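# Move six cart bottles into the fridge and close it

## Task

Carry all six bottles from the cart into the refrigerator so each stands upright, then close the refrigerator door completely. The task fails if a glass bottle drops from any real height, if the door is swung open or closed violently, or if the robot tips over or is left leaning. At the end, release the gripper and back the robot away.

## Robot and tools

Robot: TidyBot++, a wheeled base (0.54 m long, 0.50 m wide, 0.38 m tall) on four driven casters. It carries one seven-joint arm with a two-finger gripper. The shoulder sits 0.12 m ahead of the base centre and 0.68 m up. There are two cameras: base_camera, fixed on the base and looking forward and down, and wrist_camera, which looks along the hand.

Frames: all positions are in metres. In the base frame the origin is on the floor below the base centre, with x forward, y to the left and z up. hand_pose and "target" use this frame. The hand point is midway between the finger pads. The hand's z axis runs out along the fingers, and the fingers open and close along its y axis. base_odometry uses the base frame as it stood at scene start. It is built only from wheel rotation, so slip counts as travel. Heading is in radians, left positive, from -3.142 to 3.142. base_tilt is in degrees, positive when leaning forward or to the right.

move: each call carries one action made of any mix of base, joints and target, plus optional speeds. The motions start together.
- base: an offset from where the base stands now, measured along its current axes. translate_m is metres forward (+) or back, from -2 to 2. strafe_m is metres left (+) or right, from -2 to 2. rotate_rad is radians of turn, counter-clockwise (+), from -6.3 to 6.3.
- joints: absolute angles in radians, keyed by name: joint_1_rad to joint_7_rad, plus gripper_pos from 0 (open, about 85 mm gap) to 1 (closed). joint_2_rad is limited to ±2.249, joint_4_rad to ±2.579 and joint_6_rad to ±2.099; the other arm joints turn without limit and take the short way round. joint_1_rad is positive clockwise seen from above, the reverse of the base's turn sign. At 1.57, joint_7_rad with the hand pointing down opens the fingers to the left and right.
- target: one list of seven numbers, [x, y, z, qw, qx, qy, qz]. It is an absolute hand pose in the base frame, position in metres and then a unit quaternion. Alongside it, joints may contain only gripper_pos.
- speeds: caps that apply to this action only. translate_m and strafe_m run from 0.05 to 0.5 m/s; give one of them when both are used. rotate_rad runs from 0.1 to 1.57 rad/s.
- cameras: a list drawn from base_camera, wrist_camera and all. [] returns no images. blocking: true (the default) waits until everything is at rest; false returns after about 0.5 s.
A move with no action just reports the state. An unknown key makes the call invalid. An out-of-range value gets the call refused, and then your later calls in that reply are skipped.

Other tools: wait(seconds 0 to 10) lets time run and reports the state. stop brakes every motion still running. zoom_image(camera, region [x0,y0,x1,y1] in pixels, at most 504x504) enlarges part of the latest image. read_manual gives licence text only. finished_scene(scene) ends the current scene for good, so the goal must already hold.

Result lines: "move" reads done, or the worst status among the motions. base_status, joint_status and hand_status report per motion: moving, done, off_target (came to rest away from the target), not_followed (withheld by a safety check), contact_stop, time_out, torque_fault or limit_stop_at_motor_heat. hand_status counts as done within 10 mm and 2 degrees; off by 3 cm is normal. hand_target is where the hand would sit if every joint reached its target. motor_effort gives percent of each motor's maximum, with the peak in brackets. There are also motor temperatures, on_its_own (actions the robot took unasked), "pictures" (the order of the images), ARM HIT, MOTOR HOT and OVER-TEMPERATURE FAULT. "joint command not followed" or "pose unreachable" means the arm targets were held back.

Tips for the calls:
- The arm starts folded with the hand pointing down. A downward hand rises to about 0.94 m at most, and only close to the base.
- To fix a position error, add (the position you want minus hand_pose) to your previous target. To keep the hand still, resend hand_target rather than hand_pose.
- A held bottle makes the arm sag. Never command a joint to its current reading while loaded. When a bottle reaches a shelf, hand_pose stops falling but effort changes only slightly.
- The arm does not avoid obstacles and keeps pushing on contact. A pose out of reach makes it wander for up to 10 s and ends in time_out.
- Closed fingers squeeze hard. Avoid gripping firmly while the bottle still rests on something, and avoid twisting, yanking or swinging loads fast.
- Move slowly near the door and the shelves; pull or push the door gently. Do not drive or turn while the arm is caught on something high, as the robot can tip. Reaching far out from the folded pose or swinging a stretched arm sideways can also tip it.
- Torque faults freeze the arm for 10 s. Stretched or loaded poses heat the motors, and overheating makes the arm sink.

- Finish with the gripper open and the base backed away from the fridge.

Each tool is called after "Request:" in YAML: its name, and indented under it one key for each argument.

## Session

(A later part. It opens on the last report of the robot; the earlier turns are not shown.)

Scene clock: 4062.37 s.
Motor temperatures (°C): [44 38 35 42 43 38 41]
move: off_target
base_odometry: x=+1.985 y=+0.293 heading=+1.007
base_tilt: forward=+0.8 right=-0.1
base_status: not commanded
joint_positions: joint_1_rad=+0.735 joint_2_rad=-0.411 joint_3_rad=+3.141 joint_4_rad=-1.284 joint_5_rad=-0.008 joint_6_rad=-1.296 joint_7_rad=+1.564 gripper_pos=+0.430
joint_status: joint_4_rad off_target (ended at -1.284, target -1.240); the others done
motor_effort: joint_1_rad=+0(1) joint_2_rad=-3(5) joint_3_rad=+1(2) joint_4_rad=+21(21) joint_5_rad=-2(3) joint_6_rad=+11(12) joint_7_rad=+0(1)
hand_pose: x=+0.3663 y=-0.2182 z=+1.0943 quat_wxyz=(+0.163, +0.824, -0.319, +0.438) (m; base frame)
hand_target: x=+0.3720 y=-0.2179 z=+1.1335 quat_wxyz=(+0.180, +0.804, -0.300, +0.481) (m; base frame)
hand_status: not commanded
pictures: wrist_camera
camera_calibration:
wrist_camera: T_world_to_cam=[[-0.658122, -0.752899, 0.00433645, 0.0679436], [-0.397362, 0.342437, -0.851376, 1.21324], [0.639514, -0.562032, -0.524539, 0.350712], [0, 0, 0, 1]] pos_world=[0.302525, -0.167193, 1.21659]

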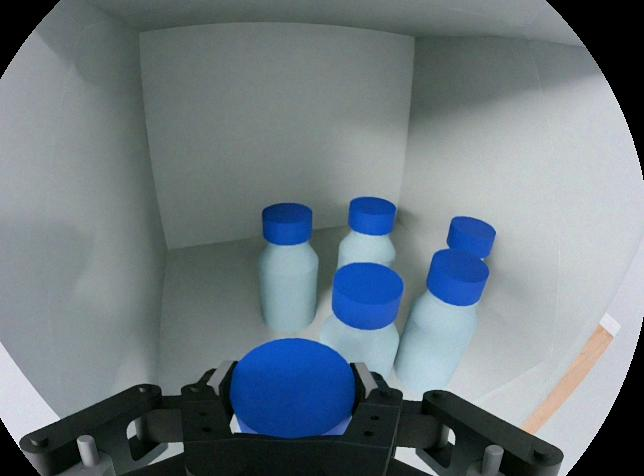

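Request:
move:
  joints: {"joint_1_rad": 0.678, "joint_2_rad": -0.322, "joint_4_rad": -1.2, "joint_6_rad": -1.182}
  cameras: ["wrist_camera"]

Scene clock: 4074.27 s.
Motor temperatures (°C): [44 38 35 42 43 38 41]
move: off_target
base_odometry: x=+1.985 y=+0.293 heading=+1.007
base_tilt: forward=+0.8 right=-0.1
base_status: not commanded
joint_positions: joint_1_rad=+0.700 joint_2_rad=-0.307 joint_3_rad=+3.141 joint_4_rad=-1.243 joint_5_rad=-0.008 joint_6_rad=-1.242 joint_7_rad=+1.564 gripper_pos=+0.430
joint_status: joint_4_rad off_target (ended at -1.243, target -1.200); the others done
motor_effort: joint_1_rad=-1(1) joint_2_rad=-9(12) joint_3_rad=+1(1) joint_4_rad=+21(23) joint_5_rad=-2(3) joint_6_rad=+11(12) joint_7_rad=+0(1)
hand_pose: x=+0.4135 y=-0.2426 z=+1.0915 quat_wxyz=(+0.153, +0.832, -0.306, +0.437) (m; base frame)
hand_target: x=+0.4185 y=-0.2395 z=+1.1354 quat_wxyz=(+0.171, +0.809, -0.285, +0.486) (m; base frame)
hand_status: not commanded
pictures: wrist_camera
camera_calibration:
wrist_camera: T_world_to_cam=[[-0.631127, -0.77567, 0.00383816, 0.0644852], [-0.415297, 0.333721, -0.846261, 1.23772], [0.655138, -0.535693, -0.532754, 0.314255], [0, 0, 0, 1]] pos_world=[0.348841, -0.194691, 1.21461]

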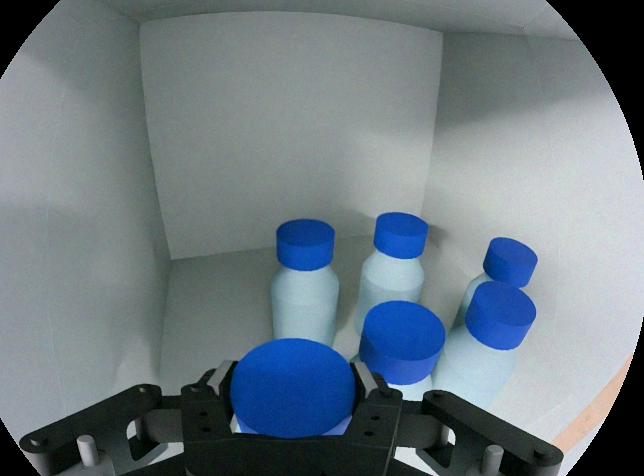

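Request:
move:
  joints: {"joint_1_rad": 0.645, "joint_2_rad": -0.241, "joint_4_rad": -1.25, "joint_6_rad": -1.091}
  cameras: ["wrist_camera"]

Scene clock: 4090.37 s.
Motor temperatures (°C): [44 37 35 42 43 38 41]
move: done
base_odometry: x=+1.985 y=+0.293 heading=+1.007
base_tilt: forward=+0.8 right=-0.1
base_status: not commanded
joint_positions: joint_1_rad=+0.666 joint_2_rad=-0.224 joint_3_rad=+3.141 joint_4_rad=-1.259 joint_5_rad=-0.008 joint_6_rad=-1.153 joint_7_rad=+1.564 gripper_pos=+0.430
joint_status: all done
motor_effort: joint_1_rad=+0(1) joint_2_rad=-13(16) joint_3_rad=+1(2) joint_4_rad=+22(24) joint_5_rad=-2(3) joint_6_rad=+11(12) joint_7_rad=+0(1)
hand_pose: x=+0.4602 y=-0.2631 z=+1.0725 quat_wxyz=(+0.145, +0.839, -0.293, +0.436) (m; base frame)
hand_target: x=+0.4669 y=-0.2600 z=+1.1007 quat_wxyz=(+0.158, +0.823, -0.275, +0.472) (m; base frame)
hand_status: not commanded
pictures: wrist_camera
camera_calibration:
wrist_camera: T_world_to_cam=[[-0.605146, -0.796108, 0.00322672, 0.0614721], [-0.431859, 0.324858, -0.841407, 1.24795], [0.668802, -0.510567, -0.540393, 0.271028], [0, 0, 0, 1]] pos_world=[0.394872, -0.21809, 1.19629]

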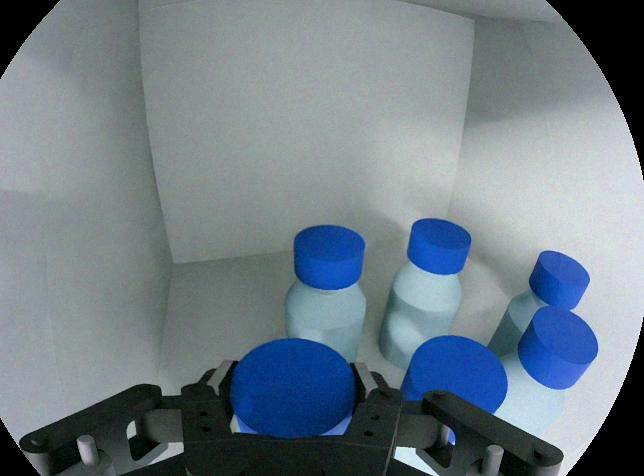

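Request:
move:
  joints: {"joint_2_rad": -0.253, "joint_4_rad": -1.315, "joint_6_rad": -1.045}
  cameras: ["wrist_camera"]

Request:
move:
  joints: {"joint_2_rad": -0.259, "joint_4_rad": -1.337, "joint_6_rad": -1.032}
  cameras: []

Request:
move:
  joints: {"joint_2_rad": -0.264, "joint_4_rad": -1.354, "joint_6_rad": -1.025}
  cameras: ["wrist_camera"]

Scene clock: 4102.47 s.
Motor temperatures (°C): [44 37 35 42 43 38 41]
move: done
base_odometry: x=+1.984 y=+0.293 heading=+1.007
base_tilt: forward=+0.8 right=-0.1
base_status: not commanded
joint_positions: joint_1_rad=+0.666 joint_2_rad=-0.233 joint_3_rad=+3.141 joint_4_rad=-1.310 joint_5_rad=-0.008 joint_6_rad=-1.101 joint_7_rad=+1.564 gripper_pos=+0.430
joint_status: all done
motor_effort: joint_1_rad=-1(1) joint_2_rad=-11(14) joint_3_rad=+1(1) joint_4_rad=+21(24) joint_5_rad=-2(3) joint_6_rad=+10(11) joint_7_rad=+0(1)
hand_pose: x=+0.4638 y=-0.2659 z=+1.0625 quat_wxyz=(+0.146, +0.837, -0.292, +0.440) (m; base frame)
hand_target: x=+0.4689 y=-0.2615 z=+1.0833 quat_wxyz=(+0.157, +0.824, -0.275, +0.469) (m; base frame)
hand_status: not commanded
pictures: wrist_camera
camera_calibration:
wrist_camera: T_world_to_cam=[[-0.605447, -0.79588, 0.00315322, 0.061664], [-0.425519, 0.320351, -0.84635, 1.24308], [0.672583, -0.513762, -0.532617, 0.250906], [0, 0, 0, 1]] pos_world=[0.397535, -0.22024, 1.18553]

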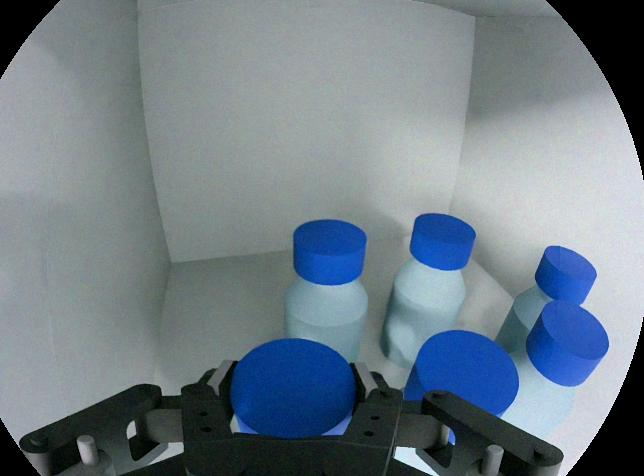

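Scene clock: 4103.07 s.
Motor temperatures (°C): [44 37 35 42 43 38 41]
move: done
base_odometry: x=+1.984 y=+0.293 heading=+1.007
base_tilt: forward=+0.9 right=-0.1
base_status: not commanded
joint_positions: joint_1_rad=+0.666 joint_2_rad=-0.244 joint_3_rad=+3.141 joint_4_rad=-1.327 joint_5_rad=-0.008 joint_6_rad=-1.083 joint_7_rad=+1.564 gripper_pos=+0.430
joint_status: all done
motor_effort: joint_1_rad=-1(1) joint_2_rad=-11(12) joint_3_rad=+0(1) joint_4_rad=+21(21) joint_5_rad=-3(3) joint_6_rad=+9(10) joint_7_rad=+1(1)
hand_pose: x=+0.4625 y=-0.2650 z=+1.0625 quat_wxyz=(+0.148, +0.834, -0.291, +0.444) (m; base frame)
hand_target: x=+0.4685 y=-0.2612 z=+1.0774 quat_wxyz=(+0.156, +0.825, -0.276, +0.468) (m; base frame)
hand_status: not commanded
pictures: none
No camera images: "cameras" was empty.

Scene clock: 4103.63 s.
Motor temperatures (°C): [44 37 35 42 43 38 41]
move: done
base_odometry: x=+1.984 y=+0.293 heading=+1.007
base_tilt: forward=+0.8 right=-0.1
base_status: not commanded
joint_positions: joint_1_rad=+0.666 joint_2_rad=-0.251 joint_3_rad=+3.141 joint_4_rad=-1.339 joint_5_rad=-0.008 joint_6_rad=-1.071 joint_7_rad=+1.564 gripper_pos=+0.430
joint_status: all done
motor_effort: joint_1_rad=-1(1) joint_2_rad=-11(11) joint_3_rad=+1(1) joint_4_rad=+20(21) joint_5_rad=-3(3) joint_6_rad=+9(9) joint_7_rad=+0(1)
hand_pose: x=+0.4617 y=-0.2643 z=+1.0625 quat_wxyz=(+0.149, +0.832, -0.291, +0.448) (m; base frame)
hand_target: x=+0.4676 y=-0.2606 z=+1.0722 quat_wxyz=(+0.156, +0.826, -0.276, +0.466) (m; base frame)
hand_status: not commanded
pictures: wrist_camera
camera_calibration:
wrist_camera: T_world_to_cam=[[-0.605675, -0.795705, 0.00333551, 0.0616281], [-0.412451, 0.31036, -0.856482, 1.24383], [0.680472, -0.520126, -0.516166, 0.230393], [0, 0, 0, 1]] pos_world=[0.39357, -0.217164, 1.18404]

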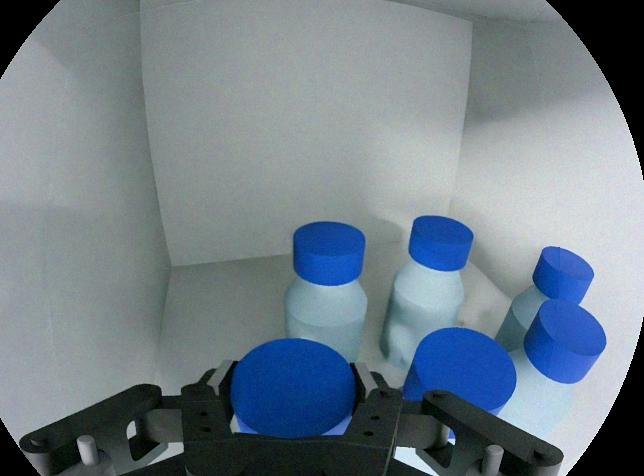

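Request:
move:
  joints: {"joint_2_rad": -0.268, "joint_4_rad": -1.371, "joint_6_rad": -1.038}
  cameras: []

Request:
move:
  joints: {"gripper_pos": 0.34}
  cameras: ["wrist_camera"]

Scene clock: 4113.73 s.
Motor temperatures (°C): [44 37 35 42 43 38 41]
move: done
base_odometry: x=+1.984 y=+0.293 heading=+1.007
base_tilt: forward=+0.8 right=-0.1
base_status: not commanded
joint_positions: joint_1_rad=+0.666 joint_2_rad=-0.257 joint_3_rad=+3.141 joint_4_rad=-1.345 joint_5_rad=-0.008 joint_6_rad=-1.067 joint_7_rad=+1.564 gripper_pos=+0.430
joint_status: all done
motor_effort: joint_1_rad=-1(1) joint_2_rad=-10(11) joint_3_rad=+0(1) joint_4_rad=+18(20) joint_5_rad=-3(3) joint_6_rad=+5(9) joint_7_rad=+0(1)
hand_pose: x=+0.4603 y=-0.2633 z=+1.0627 quat_wxyz=(+0.149, +0.832, -0.291, +0.449) (m; base frame)
hand_target: x=+0.4644 y=-0.2582 z=+1.0613 quat_wxyz=(+0.152, +0.832, -0.278, +0.455) (m; base frame)
hand_status: not commanded
pictures: none
No camera images: "cameras" was empty.

Scene clock: 4114.37 s.
Motor temperatures (°C): [44 37 35 42 43 38 41]
move: done
base_odometry: x=+1.984 y=+0.293 heading=+1.007
base_tilt: forward=+0.8 right=-0.1
base_status: not commanded
joint_positions: joint_1_rad=+0.666 joint_2_rad=-0.258 joint_3_rad=+3.141 joint_4_rad=-1.352 joint_5_rad=-0.008 joint_6_rad=-1.067 joint_7_rad=+1.564 gripper_pos=+0.340
joint_status: all done
motor_effort: joint_1_rad=+0(1) joint_2_rad=-9(10) joint_3_rad=+1(1) joint_4_rad=+19(20) joint_5_rad=-2(3) joint_6_rad=+8(8) joint_7_rad=+0(1)
hand_pose: x=+0.4600 y=-0.2630 z=+1.0595 quat_wxyz=(+0.148, +0.833, -0.291, +0.447) (m; base frame)
hand_target: x=+0.4644 y=-0.2582 z=+1.0613 quat_wxyz=(+0.152, +0.832, -0.278, +0.455) (m; base frame)
hand_status: not commanded
pictures: wrist_camera
camera_calibration:
wrist_camera: T_world_to_cam=[[-0.605599, -0.795763, 0.00328882, 0.0617157], [-0.414066, 0.311582, -0.855258, 1.23992], [0.679558, -0.519305, -0.518192, 0.233456], [0, 0, 0, 1]] pos_world=[0.392137, -0.215991, 1.18122]

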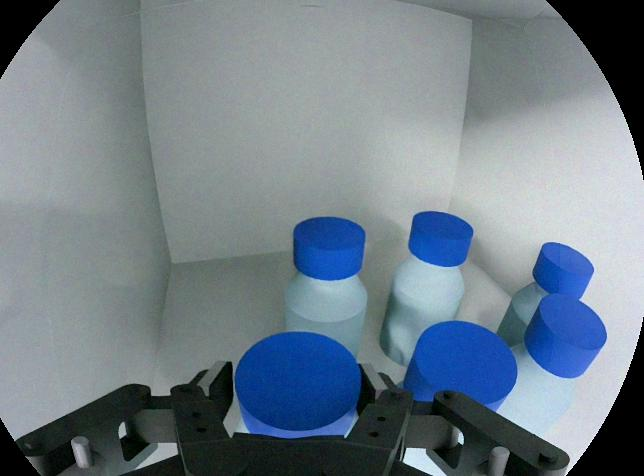

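Request:
move:
  joints: {"gripper_pos": 0.24}
  cameras: ["wrist_camera"]

Request:
move:
  joints: {"joint_2_rad": -0.307, "joint_4_rad": -1.213, "joint_6_rad": -1.291}
  cameras: ["wrist_camera"]

Scene clock: 4128.47 s.
Motor temperatures (°C): [44 37 35 42 43 38 41]
move: done
base_odometry: x=+1.984 y=+0.293 heading=+1.007
base_tilt: forward=+0.8 right=-0.1
base_status: not commanded
joint_positions: joint_1_rad=+0.666 joint_2_rad=-0.258 joint_3_rad=+3.141 joint_4_rad=-1.352 joint_5_rad=-0.008 joint_6_rad=-1.067 joint_7_rad=+1.564 gripper_pos=+0.240
joint_status: all done
motor_effort: joint_1_rad=+0(1) joint_2_rad=-9(10) joint_3_rad=+1(1) joint_4_rad=+19(19) joint_5_rad=-2(2) joint_6_rad=+8(8) joint_7_rad=+0(1)
hand_pose: x=+0.4600 y=-0.2630 z=+1.0595 quat_wxyz=(+0.148, +0.833, -0.291, +0.447) (m; base frame)
hand_target: x=+0.4644 y=-0.2582 z=+1.0613 quat_wxyz=(+0.152, +0.832, -0.278, +0.455) (m; base frame)
hand_status: not commanded
pictures: wrist_camera
camera_calibration:
wrist_camera: T_world_to_cam=[[-0.605599, -0.795763, 0.00328838, 0.0617162], [-0.414086, 0.311597, -0.855243, 1.2399], [0.679546, -0.519296, -0.518217, 0.233483], [0, 0, 0, 1]] pos_world=[0.39214, -0.215993, 1.18121]

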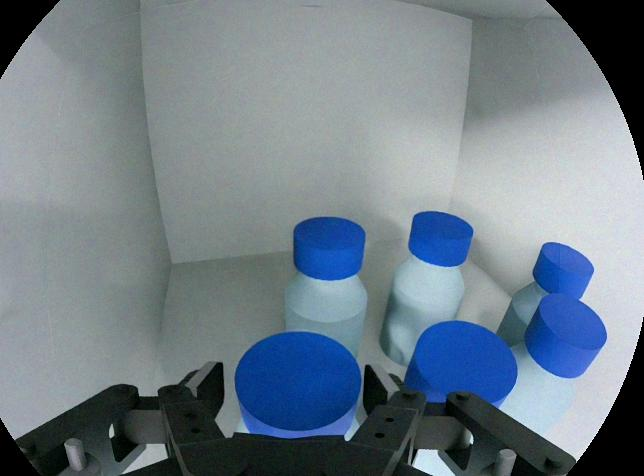

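Scene clock: 4129.60 s.
Motor temperatures (°C): [44 37 35 42 43 38 41]
move: done
base_odometry: x=+1.984 y=+0.293 heading=+1.007
base_tilt: forward=+0.8 right=-0.1
base_status: not commanded
joint_positions: joint_1_rad=+0.666 joint_2_rad=-0.305 joint_3_rad=+3.141 joint_4_rad=-1.234 joint_5_rad=-0.008 joint_6_rad=-1.239 joint_7_rad=+1.564 gripper_pos=+0.240
joint_status: all done
motor_effort: joint_1_rad=+0(1) joint_2_rad=-6(11) joint_3_rad=+1(1) joint_4_rad=+18(21) joint_5_rad=-2(3) joint_6_rad=+8(8) joint_7_rad=+0(1)
hand_pose: x=+0.4225 y=-0.2332 z=+1.0967 quat_wxyz=(+0.148, +0.834, -0.291, +0.444) (m; base frame)
hand_target: x=+0.4175 y=-0.2229 z=+1.0944 quat_wxyz=(+0.144, +0.845, -0.282, +0.431) (m; base frame)
hand_status: not commanded
pictures: wrist_camera
camera_calibration:
wrist_camera: T_world_to_cam=[[-0.604611, -0.796511, 0.00399798, 0.0611356], [-0.41855, 0.313432, -0.852394, 1.24605], [0.677688, -0.51704, -0.522884, 0.300146], [0, 0, 0, 1]] pos_world=[0.355091, -0.186668, 1.21882]

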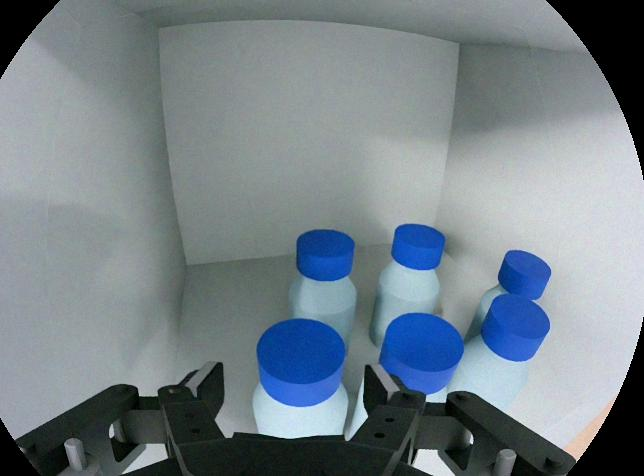

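Request:
move:
  joints: {"joint_1_rad": 0.75, "joint_2_rad": -0.411, "joint_4_rad": -1.303, "joint_6_rad": -1.343}
  cameras: []

Request:
move:
  joints: {"joint_1_rad": 0.87, "joint_2_rad": -0.476, "joint_4_rad": -1.321, "joint_6_rad": -1.395}
  cameras: ["wrist_camera"]

Scene clock: 4210.50 s.
Motor temperatures (°C): [44 36 35 42 43 38 41]
move: done
base_odometry: x=+1.984 y=+0.293 heading=+1.007
base_tilt: forward=+0.8 right=-0.1
base_status: not commanded
joint_positions: joint_1_rad=+0.733 joint_2_rad=-0.411 joint_3_rad=+3.141 joint_4_rad=-1.287 joint_5_rad=-0.008 joint_6_rad=-1.293 joint_7_rad=+1.564 gripper_pos=+0.240
joint_status: all done
motor_effort: joint_1_rad=+0(1) joint_2_rad=-2(9) joint_3_rad=+1(2) joint_4_rad=+17(19) joint_5_rad=-2(3) joint_6_rad=+7(8) joint_7_rad=+0(1)
hand_pose: x=+0.3674 y=-0.2180 z=+1.0934 quat_wxyz=(+0.162, +0.825, -0.318, +0.438) (m; base frame)
hand_target: x=+0.3553 y=-0.2183 z=+1.0730 quat_wxyz=(+0.160, +0.837, -0.329, +0.408) (m; base frame)
hand_status: not commanded
pictures: none
No camera images: "cameras" was empty.

Scene clock: 4211.53 s.
Motor temperatures (°C): [44 36 35 42 43 38 41]
move: done
base_odometry: x=+1.984 y=+0.293 heading=+1.007
base_tilt: forward=+0.8 right=-0.1
base_status: not commanded
joint_positions: joint_1_rad=+0.849 joint_2_rad=-0.471 joint_3_rad=+3.141 joint_4_rad=-1.302 joint_5_rad=-0.008 joint_6_rad=-1.343 joint_7_rad=+1.564 gripper_pos=+0.240
joint_status: all done
motor_effort: joint_1_rad=+0(1) joint_2_rad=+1(3) joint_3_rad=+1(1) joint_4_rad=+17(18) joint_5_rad=-2(3) joint_6_rad=+7(8) joint_7_rad=+1(1)
hand_pose: x=+0.3189 y=-0.2207 z=+1.0921 quat_wxyz=(+0.186, +0.806, -0.366, +0.426) (m; base frame)
hand_target: x=+0.3048 y=-0.2181 z=+1.0713 quat_wxyz=(+0.184, +0.816, -0.379, +0.395) (m; base frame)
hand_status: not commanded
pictures: wrist_camera
camera_calibration:
wrist_camera: T_world_to_cam=[[-0.738852, -0.673853, 0.0044201, 0.0778986], [-0.359253, 0.38834, -0.848604, 1.18833], [0.570118, -0.628581, -0.52901, 0.390815], [0, 0, 0, 1]] pos_world=[0.261658, -0.163327, 1.21482]

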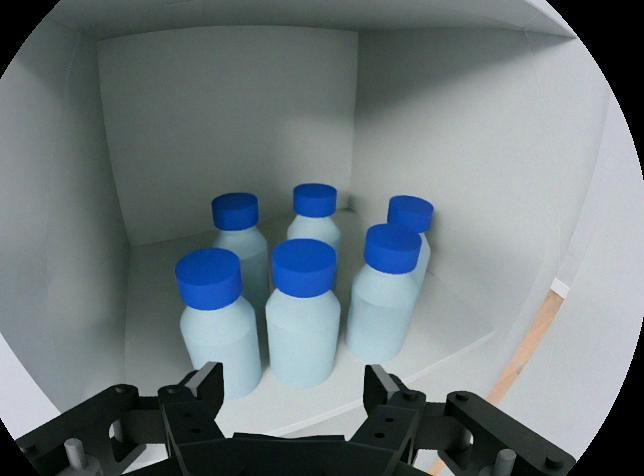

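Request:
move:
  base: {"strafe_m": 0.36}
  cameras: []

Request:
move:
  joints: {"joint_1_rad": 2.3, "gripper_pos": 0.9}
  cameras: ["wrist_camera"]

Scene clock: 4218.53 s.
Motor temperatures (°C): [44 36 35 42 43 38 41]
move: done
base_odometry: x=+1.680 y=+0.486 heading=+1.006
base_tilt: forward=+0.8 right=-0.1
base_status: done
joint_positions: joint_1_rad=+0.849 joint_2_rad=-0.482 joint_3_rad=+3.141 joint_4_rad=-1.305 joint_5_rad=-0.008 joint_6_rad=-1.348 joint_7_rad=+1.564 gripper_pos=+0.240
joint_status: not commanded
motor_effort: joint_1_rad=+0(1) joint_2_rad=+2(6) joint_3_rad=+1(4) joint_4_rad=+17(18) joint_5_rad=-2(3) joint_6_rad=+8(8) joint_7_rad=+0(1)
hand_pose: x=+0.3153 y=-0.2169 z=+1.0927 quat_wxyz=(+0.187, +0.805, -0.366, +0.428) (m; base frame)
hand_target: x=+0.3048 y=-0.2181 z=+1.0713 quat_wxyz=(+0.184, +0.816, -0.379, +0.395) (m; base frame)
hand_status: not commanded
pictures: none
No camera images: "cameras" was empty.

Scene clock: 4221.20 s.
Motor temperatures (°C): [44 36 35 42 43 38 41]
move: done
base_odometry: x=+1.680 y=+0.486 heading=+1.006
base_tilt: forward=+0.8 right=-0.1
base_status: not commanded
joint_positions: joint_1_rad=+2.277 joint_2_rad=-0.482 joint_3_rad=+3.141 joint_4_rad=-1.305 joint_5_rad=-0.008 joint_6_rad=-1.348 joint_7_rad=+1.564 gripper_pos=+0.900
joint_status: all done
motor_effort: joint_1_rad=-1(1) joint_2_rad=+1(2) joint_3_rad=+1(2) joint_4_rad=+17(17) joint_5_rad=-2(3) joint_6_rad=+7(8) joint_7_rad=+0(1)
hand_pose: x=-0.0678 y=-0.2251 z=+1.0927 quat_wxyz=(+0.421, +0.369, -0.804, +0.201) (m; base frame)
hand_target: x=-0.0709 y=-0.2145 z=+1.0713 quat_wxyz=(+0.398, +0.368, -0.822, +0.178) (m; base frame)
hand_status: not commanded
pictures: wrist_camera
camera_calibration:
wrist_camera: T_world_to_cam=[[-0.771605, 0.636086, 0.0045213, 0.0817761], [0.33165, 0.408354, -0.850444, 1.10505], [-0.542802, -0.654707, -0.526046, 0.52419], [0, 0, 0, 1]] pos_world=[-0.0188586, -0.160075, 1.21516]

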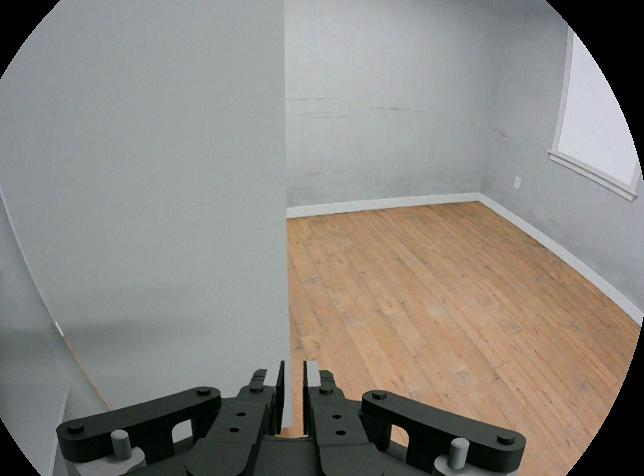

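Request:
move:
  base: {"translate_m": -1.002, "strafe_m": -0.4017, "rotate_rad": -0.435}
  cameras: ["base_camera"]

Request:
move:
  joints: {"joint_1_rad": 0.44}
  cameras: ["wrist_camera"]

Scene clock: 4256.37 s.
Motor temperatures (°C): [44 36 35 41 43 38 41]
move: done
base_odometry: x=+1.483 y=-0.576 heading=+0.571
base_tilt: forward=+0.8 right=-0.1
base_status: done
joint_positions: joint_1_rad=+2.281 joint_2_rad=-0.474 joint_3_rad=+3.141 joint_4_rad=-1.306 joint_5_rad=-0.008 joint_6_rad=-1.349 joint_7_rad=+1.564 gripper_pos=+0.900
joint_status: not commanded
motor_effort: joint_1_rad=-1(1) joint_2_rad=+1(5) joint_3_rad=+1(2) joint_4_rad=+17(17) joint_5_rad=-2(3) joint_6_rad=+7(8) joint_7_rad=+0(1)
hand_pose: x=-0.0706 y=-0.2269 z=+1.0897 quat_wxyz=(+0.418, +0.368, -0.807, +0.198) (m; base frame)
hand_target: x=-0.0709 y=-0.2145 z=+1.0713 quat_wxyz=(+0.398, +0.368, -0.822, +0.178) (m; base frame)
hand_status: not commanded
pictures: base_camera

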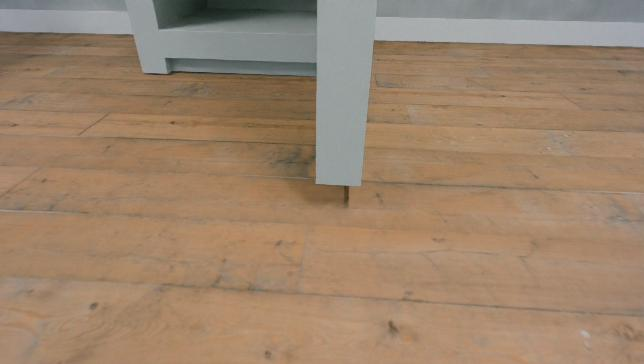

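Scene clock: 4259.37 s.
Motor temperatures (°C): [44 36 35 41 43 38 41]
move: done
base_odometry: x=+1.483 y=-0.576 heading=+0.571
base_tilt: forward=+0.8 right=-0.1
base_status: not commanded
joint_positions: joint_1_rad=+0.463 joint_2_rad=-0.474 joint_3_rad=+3.141 joint_4_rad=-1.306 joint_5_rad=-0.008 joint_6_rad=-1.349 joint_7_rad=+1.564 gripper_pos=+0.900
joint_status: all done
motor_effort: joint_1_rad=+0(2) joint_2_rad=+1(2) joint_3_rad=+1(2) joint_4_rad=+17(17) joint_5_rad=-2(3) joint_6_rad=+7(8) joint_7_rad=+0(1)
hand_pose: x=+0.3854 y=-0.1283 z=+1.0897 quat_wxyz=(+0.100, +0.863, -0.205, +0.451) (m; base frame)
hand_target: x=+0.3788 y=-0.1208 z=+1.0713 quat_wxyz=(+0.095, +0.878, -0.196, +0.425) (m; base frame)
hand_status: not commanded
pictures: wrist_camera
camera_calibration:
wrist_camera: T_world_to_cam=[[-0.430704, -0.902483, 0.00435861, 0.0413321], [-0.483834, 0.226824, -0.845255, 1.19796], [0.761839, -0.366163, -0.534346, 0.37529], [0, 0, 0, 1]] pos_world=[0.311505, -0.0970075, 1.21294]

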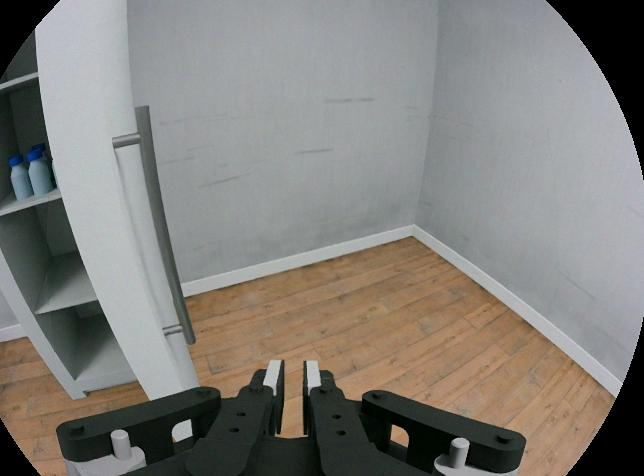

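Request:
move:
  joints: {"joint_1_rad": 0.375, "joint_2_rad": 0.307, "joint_4_rad": -0.936, "joint_6_rad": -0.871}
  cameras: ["wrist_camera"]

Scene clock: 4282.87 s.
Motor temperatures (°C): [44 36 35 41 43 38 41]
move: done
base_odometry: x=+1.483 y=-0.576 heading=+0.571
base_tilt: forward=+0.8 right=-0.1
base_status: not commanded
joint_positions: joint_1_rad=+0.398 joint_2_rad=+0.304 joint_3_rad=+3.141 joint_4_rad=-0.964 joint_5_rad=-0.008 joint_6_rad=-0.918 joint_7_rad=+1.564 gripper_pos=+0.900
joint_status: all done
motor_effort: joint_1_rad=+0(1) joint_2_rad=-31(34) joint_3_rad=+0(1) joint_4_rad=+20(22) joint_5_rad=-2(3) joint_6_rad=+7(9) joint_7_rad=+0(1)
hand_pose: x=+0.7476 y=-0.2601 z=+0.9973 quat_wxyz=(+0.085, +0.870, -0.179, +0.452) (m; base frame)
hand_target: x=+0.7627 y=-0.2520 z=+1.0232 quat_wxyz=(+0.092, +0.856, -0.162, +0.483) (m; base frame)
hand_status: not commanded
pictures: wrist_camera
camera_calibration:
wrist_camera: T_world_to_cam=[[-0.374097, -0.927387, 0.00220835, 0.0321656], [-0.500699, 0.19997, -0.842207, 1.3276], [0.78061, -0.316172, -0.53915, 0.00545256], [0, 0, 0, 1]] pos_world=[0.672505, -0.233927, 1.12098]

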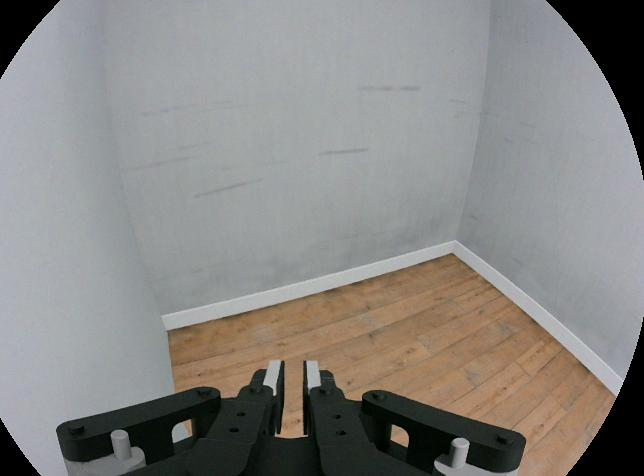

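Request:
move:
  base: {"strafe_m": 0.25}
  speeds: {"strafe_m": 0.12}
  cameras: ["wrist_camera", "base_camera"]

Scene clock: 4289.50 s.
Motor temperatures (°C): [44 36 35 41 43 38 41]
move: done
base_odometry: x=+1.348 y=-0.365 heading=+0.570
base_tilt: forward=+0.8 right=-0.1
base_status: done
joint_positions: joint_1_rad=+0.375 joint_2_rad=+0.298 joint_3_rad=+3.139 joint_4_rad=-0.956 joint_5_rad=+0.017 joint_6_rad=-0.892 joint_7_rad=+1.564 gripper_pos=+0.900
joint_status: not commanded
motor_effort: joint_1_rad=+0(19) joint_2_rad=-30(34) joint_3_rad=+0(14) joint_4_rad=+21(26) joint_5_rad=-2(11) joint_6_rad=+8(15) joint_7_rad=+0(2)
hand_pose: x=+0.7543 y=-0.2515 z=+1.0128 quat_wxyz=(+0.095, +0.863, -0.164, +0.468) (m; base frame)
hand_target: x=+0.7627 y=-0.2520 z=+1.0232 quat_wxyz=(+0.092, +0.856, -0.162, +0.483) (m; base frame)
hand_status: not commanded
pictures: base_camera, wrist_camera
camera_calibration:
wrist_camera: T_world_to_cam=[[-0.358602, -0.933122, 0.0262302, 0.00510993], [-0.479512, 0.160024, -0.862821, 1.33716], [0.80092, -0.321987, -0.504829, -0.0402016], [0, 0, 0, 1]] pos_world=[0.675216, -0.222154, 1.1333]

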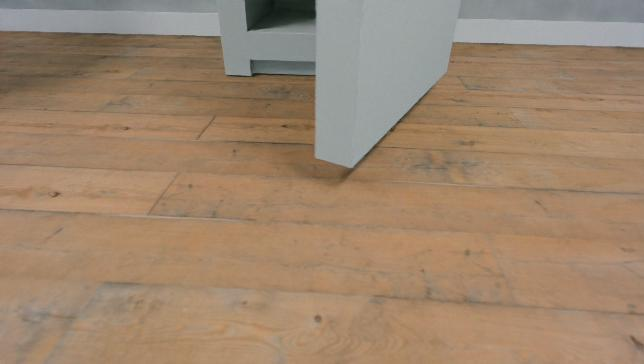

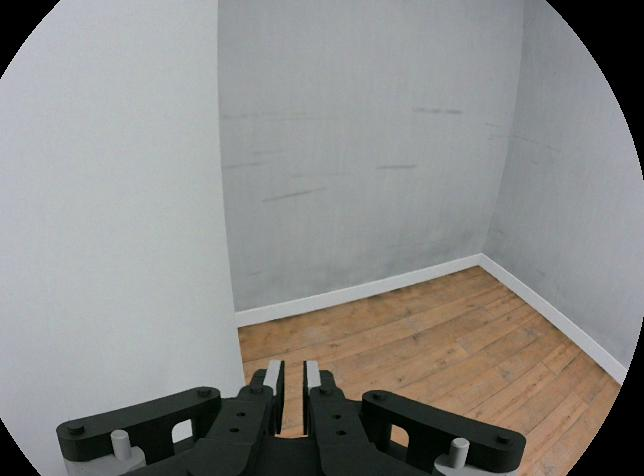

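Request:
move:
  base: {"strafe_m": 0.15}
  speeds: {"strafe_m": 0.1}
  cameras: ["wrist_camera", "base_camera"]

Scene clock: 4297.47 s.
Motor temperatures (°C): [44 36 35 41 43 38 41]
move: done
base_odometry: x=+1.267 y=-0.239 heading=+0.570
base_tilt: forward=+0.8 right=-0.1
base_status: done
joint_positions: joint_1_rad=+0.375 joint_2_rad=+0.299 joint_3_rad=+3.140 joint_4_rad=-0.956 joint_5_rad=+0.017 joint_6_rad=-0.892 joint_7_rad=+1.564 gripper_pos=+0.900
joint_status: not commanded
motor_effort: joint_1_rad=+0(4) joint_2_rad=-31(33) joint_3_rad=+0(2) joint_4_rad=+20(21) joint_5_rad=-3(3) joint_6_rad=+8(8) joint_7_rad=+0(1)
hand_pose: x=+0.7544 y=-0.2524 z=+1.0121 quat_wxyz=(+0.095, +0.863, -0.165, +0.467) (m; base frame)
hand_target: x=+0.7627 y=-0.2520 z=+1.0232 quat_wxyz=(+0.092, +0.856, -0.162, +0.483) (m; base frame)
hand_status: not commanded
pictures: base_camera, wrist_camera
camera_calibration:
wrist_camera: T_world_to_cam=[[-0.35988, -0.932618, 0.0266531, 0.00497362], [-0.480343, 0.160714, -0.86223, 1.33686], [0.799848, -0.323102, -0.505815, -0.0394186], [0, 0, 0, 1]] pos_world=[0.675471, -0.22295, 1.13261]

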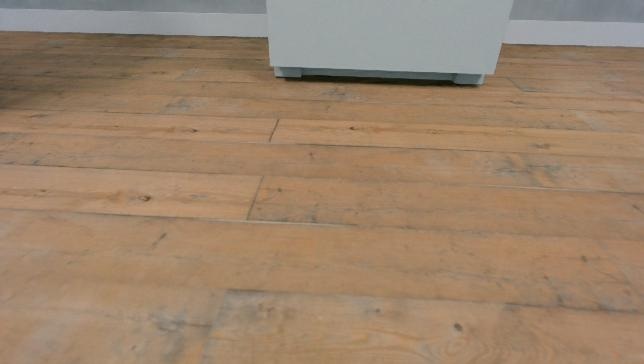

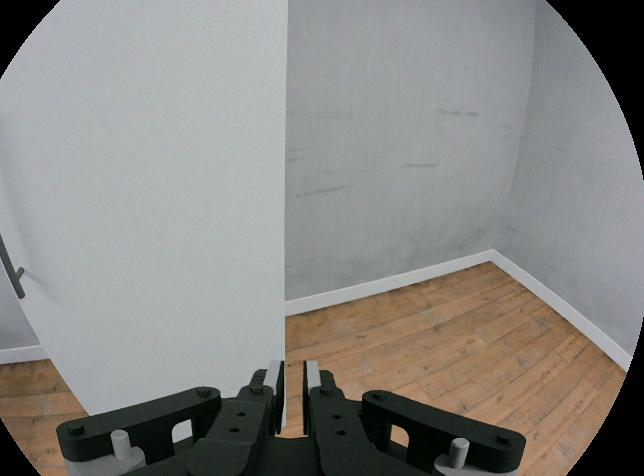

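Request:
zoom_image:
  camera: "base_camera"
  region: [240, 0, 540, 110]

Scaled by 1.680.

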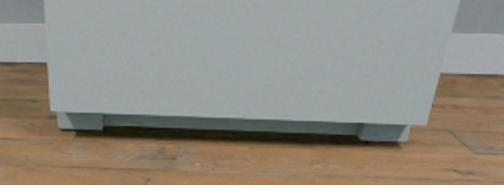

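Request:
move:
  joints: {"joint_1_rad": -0.075}
  base: {"translate_m": 0.36}
  speeds: {"translate_m": 0.3}
  cameras: ["wrist_camera", "base_camera"]

Scene clock: 4327.17 s.
Motor temperatures (°C): [44 37 35 42 43 38 41]
move: done
base_odometry: x=+1.570 y=-0.045 heading=+0.571
base_tilt: forward=+0.8 right=-0.1
base_status: done
joint_positions: joint_1_rad=-0.058 joint_2_rad=+0.307 joint_3_rad=+3.139 joint_4_rad=-0.956 joint_5_rad=+0.017 joint_6_rad=-0.892 joint_7_rad=+1.564 gripper_pos=+0.900
joint_status: all done
motor_effort: joint_1_rad=+0(4) joint_2_rad=-31(34) joint_3_rad=+0(2) joint_4_rad=+21(21) joint_5_rad=-2(3) joint_6_rad=+7(8) joint_7_rad=+0(1)
hand_pose: x=+0.8042 y=+0.0381 z=+1.0066 quat_wxyz=(-0.008, +0.880, +0.025, +0.474) (m; base frame)
hand_target: x=+0.8082 y=+0.0531 z=+1.0232 quat_wxyz=(-0.018, +0.870, +0.033, +0.491) (m; base frame)
hand_status: not commanded
pictures: base_camera, wrist_camera
camera_calibration:
wrist_camera: T_world_to_cam=[[0.0657264, -0.997493, 0.0262433, -0.045394], [-0.510231, -0.0561986, -0.858199, 1.33767], [0.857522, 0.0430161, -0.512646, -0.0416348], [0, 0, 0, 1]] pos_world=[0.721208, 0.031686, 1.12784]

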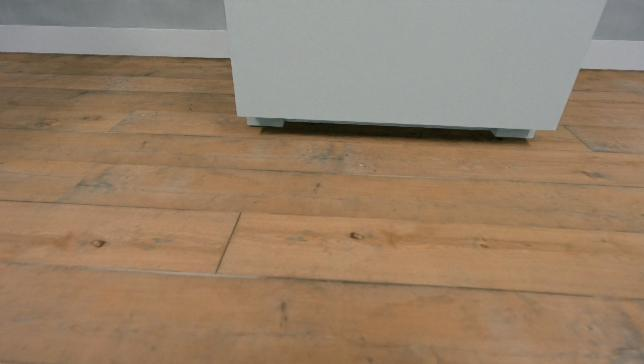

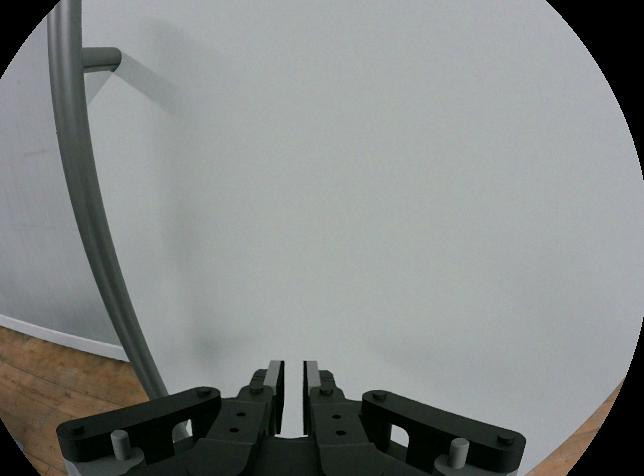

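Request:
move:
  base: {"translate_m": 0.035}
  speeds: {"translate_m": 0.05}
  cameras: ["wrist_camera"]

Request:
move:
  base: {"translate_m": 0.025}
  speeds: {"translate_m": 0.05}
  cameras: ["wrist_camera"]

Scene clock: 4332.70 s.
Motor temperatures (°C): [44 37 35 42 43 38 41]
move: done
base_odometry: x=+1.599 y=-0.025 heading=+0.571
base_tilt: forward=+0.8 right=-0.1
base_status: done
joint_positions: joint_1_rad=-0.058 joint_2_rad=+0.306 joint_3_rad=+3.139 joint_4_rad=-0.956 joint_5_rad=+0.017 joint_6_rad=-0.892 joint_7_rad=+1.564 gripper_pos=+0.900
joint_status: not commanded
motor_effort: joint_1_rad=+0(2) joint_2_rad=-31(34) joint_3_rad=+0(1) joint_4_rad=+20(21) joint_5_rad=-2(2) joint_6_rad=+8(8) joint_7_rad=+1(1)
hand_pose: x=+0.8038 y=+0.0382 z=+1.0074 quat_wxyz=(-0.008, +0.880, +0.025, +0.474) (m; base frame)
hand_target: x=+0.8082 y=+0.0531 z=+1.0232 quat_wxyz=(-0.018, +0.870, +0.033, +0.491) (m; base frame)
hand_status: not commanded
pictures: wrist_camera
camera_calibration:
wrist_camera: T_world_to_cam=[[0.0659007, -0.997481, 0.0262528, -0.0454212], [-0.509212, -0.0562451, -0.858801, 1.33796], [0.858114, 0.0432274, -0.511636, -0.0424057], [0, 0, 0, 1]] pos_world=[0.72069, 0.0317802, 1.12854]

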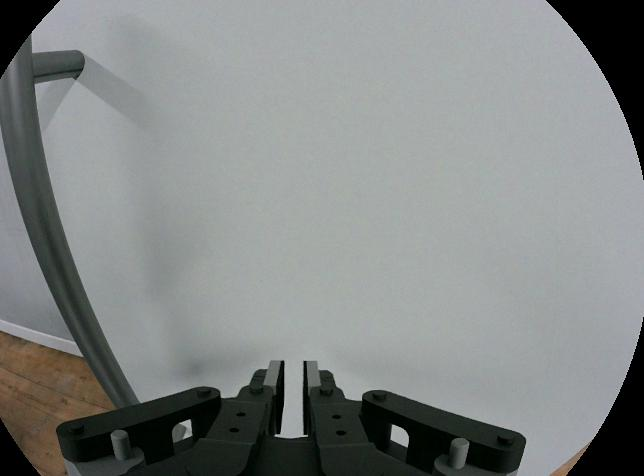

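Scene clock: 4333.67 s.
Motor temperatures (°C): [44 37 35 42 43 38 41]
move: done
base_odometry: x=+1.621 y=-0.012 heading=+0.571
base_tilt: forward=+0.8 right=-0.1
base_status: done
joint_positions: joint_1_rad=-0.058 joint_2_rad=+0.305 joint_3_rad=+3.139 joint_4_rad=-0.956 joint_5_rad=+0.017 joint_6_rad=-0.892 joint_7_rad=+1.564 gripper_pos=+0.900
joint_status: not commanded
motor_effort: joint_1_rad=+0(1) joint_2_rad=-31(34) joint_3_rad=+0(1) joint_4_rad=+20(21) joint_5_rad=-2(3) joint_6_rad=+8(8) joint_7_rad=+1(1)
hand_pose: x=+0.8037 y=+0.0383 z=+1.0078 quat_wxyz=(-0.008, +0.880, +0.025, +0.474) (m; base frame)
hand_target: x=+0.8082 y=+0.0531 z=+1.0232 quat_wxyz=(-0.018, +0.870, +0.033, +0.491) (m; base frame)
hand_status: not commanded
pictures: wrist_camera
camera_calibration:
wrist_camera: T_world_to_cam=[[0.0659447, -0.997478, 0.0262573, -0.0454294], [-0.50873, -0.0562472, -0.859087, 1.3381], [0.858397, 0.0432944, -0.511156, -0.0427785], [0, 0, 0, 1]] pos_world=[0.72045, 0.0318018, 1.12887]

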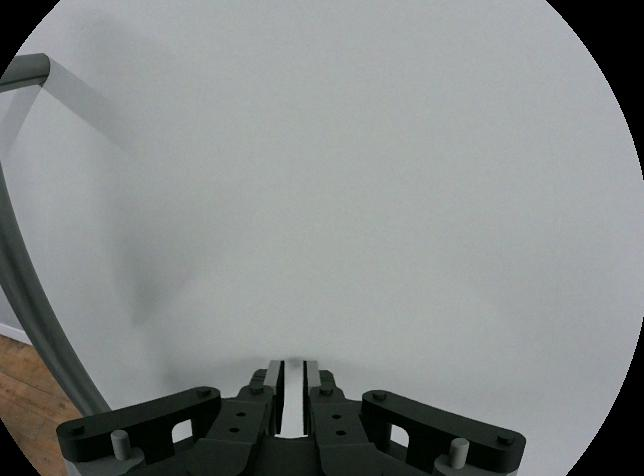

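Request:
move:
  base: {"translate_m": 0.02}
  speeds: {"translate_m": 0.05}
  cameras: ["wrist_camera"]

Request:
move:
  base: {"translate_m": 0.02}
  speeds: {"translate_m": 0.05}
  cameras: ["wrist_camera"]

Scene clock: 4338.07 s.
Motor temperatures (°C): [44 37 35 42 43 38 41]
move: done
base_odometry: x=+1.637 y=-0.001 heading=+0.571
base_tilt: forward=+0.8 right=-0.1
base_status: done
joint_positions: joint_1_rad=-0.059 joint_2_rad=+0.286 joint_3_rad=+3.139 joint_4_rad=-0.959 joint_5_rad=+0.017 joint_6_rad=-0.924 joint_7_rad=+1.564 gripper_pos=+0.900
joint_status: not commanded
motor_effort: joint_1_rad=+0(1) joint_2_rad=-26(32) joint_3_rad=+1(2) joint_4_rad=+24(26) joint_5_rad=-2(2) joint_6_rad=+16(21) joint_7_rad=+0(1)
hand_pose: x=+0.7915 y=+0.0383 z=+1.0107 quat_wxyz=(-0.008, +0.884, +0.025, +0.467) (m; base frame)
hand_target: x=+0.8082 y=+0.0531 z=+1.0232 quat_wxyz=(-0.018, +0.870, +0.033, +0.491) (m; base frame)
hand_status: not commanded
pictures: wrist_camera
camera_calibration:
wrist_camera: T_world_to_cam=[[0.0671339, -0.997404, 0.0260388, -0.0453919], [-0.522477, -0.0573766, -0.850721, 1.33692], [0.850006, 0.0435075, -0.524973, -0.0102404], [0, 0, 0, 1]] pos_world=[0.71026, 0.0318793, 1.13315]

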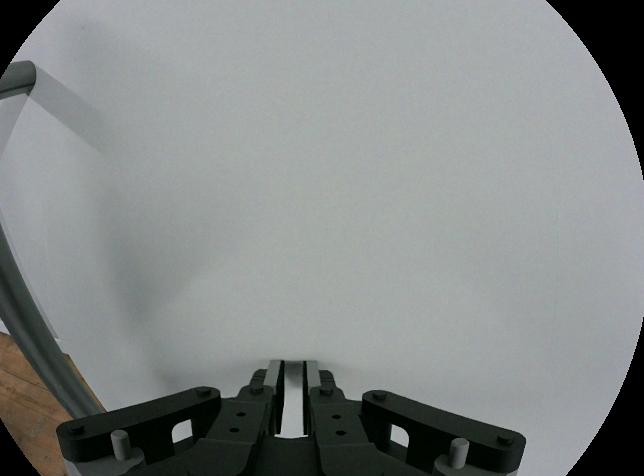

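Scene clock: 4338.97 s.
Motor temperatures (°C): [44 37 35 42 43 38 41]
move: done
base_odometry: x=+1.654 y=+0.010 heading=+0.572
base_tilt: forward=+0.8 right=-0.1
base_status: done
joint_positions: joint_1_rad=-0.061 joint_2_rad=+0.256 joint_3_rad=+3.139 joint_4_rad=-0.972 joint_5_rad=+0.017 joint_6_rad=-0.969 joint_7_rad=+1.564 gripper_pos=+0.900
joint_status: not commanded
motor_effort: joint_1_rad=+0(2) joint_2_rad=-20(27) joint_3_rad=+1(2) joint_4_rad=+28(30) joint_5_rad=-1(2) joint_6_rad=+25(29) joint_7_rad=+1(1)
hand_pose: x=+0.7728 y=+0.0383 z=+1.0118 quat_wxyz=(-0.008, +0.890, +0.026, +0.455) (m; base frame)
hand_target: x=+0.8082 y=+0.0531 z=+1.0232 quat_wxyz=(-0.018, +0.870, +0.033, +0.491) (m; base frame)
hand_status: not commanded
pictures: wrist_camera
camera_calibration:
wrist_camera: T_world_to_cam=[[0.0690817, -0.997281, 0.0256564, -0.0453067], [-0.545964, -0.0593186, -0.835706, 1.33107], [0.834956, 0.0437245, -0.548577, 0.0417237], [0, 0, 0, 1]] pos_world=[0.69501, 0.0319495, 1.13644]

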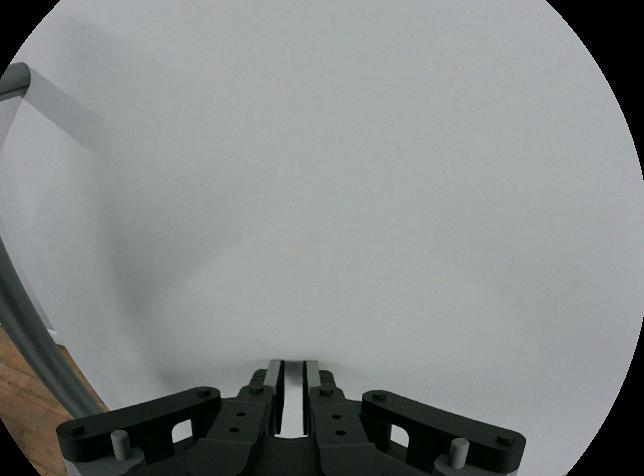

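Request:
move:
  base: {"translate_m": -0.45}
  speeds: {"translate_m": 0.3}
  cameras: ["wrist_camera", "base_camera"]

Scene clock: 4350.53 s.
Motor temperatures (°C): [44 37 35 42 43 38 41]
move: done
base_odometry: x=+1.275 y=-0.234 heading=+0.572
base_tilt: forward=+0.8 right=-0.1
base_status: done
joint_positions: joint_1_rad=-0.064 joint_2_rad=+0.302 joint_3_rad=+3.140 joint_4_rad=-0.953 joint_5_rad=+0.017 joint_6_rad=-0.877 joint_7_rad=+1.564 gripper_pos=+0.900
joint_status: not commanded
motor_effort: joint_1_rad=+0(7) joint_2_rad=-31(37) joint_3_rad=+0(4) joint_4_rad=+20(27) joint_5_rad=-2(3) joint_6_rad=+8(24) joint_7_rad=+0(1)
hand_pose: x=+0.8052 y=+0.0418 z=+1.0159 quat_wxyz=(-0.009, +0.875, +0.027, +0.484) (m; base frame)
hand_target: x=+0.8082 y=+0.0531 z=+1.0232 quat_wxyz=(-0.018, +0.870, +0.033, +0.491) (m; base frame)
hand_status: not commanded
pictures: base_camera, wrist_camera
camera_calibration:
wrist_camera: T_world_to_cam=[[0.0703893, -0.997162, 0.0267191, -0.0462613], [-0.489392, -0.0578616, -0.870143, 1.34176], [0.869219, 0.0481726, -0.492075, -0.0684515], [0, 0, 0, 1]] pos_world=[0.719403, 0.034804, 1.13508]

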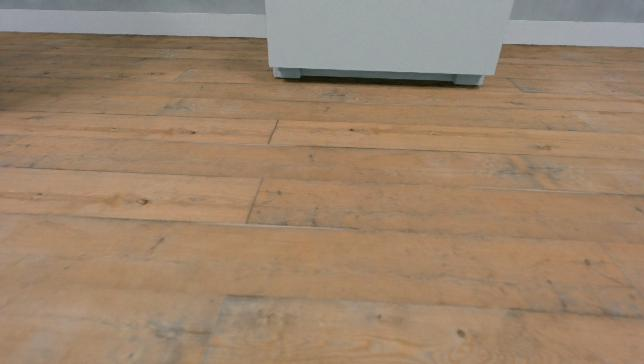

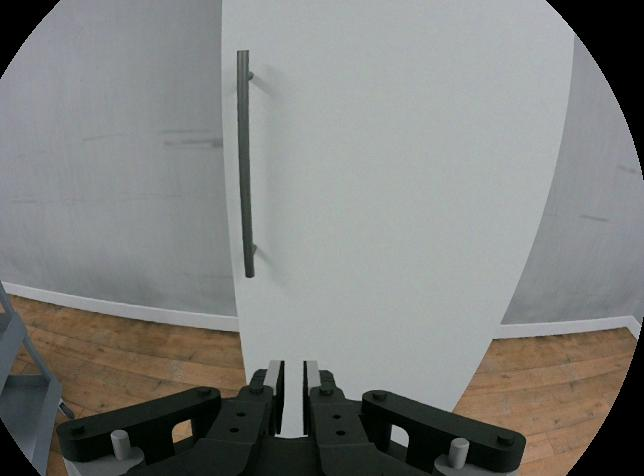

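Request:
finished_scene:
  scene: 1

The scene is finished: the task was done.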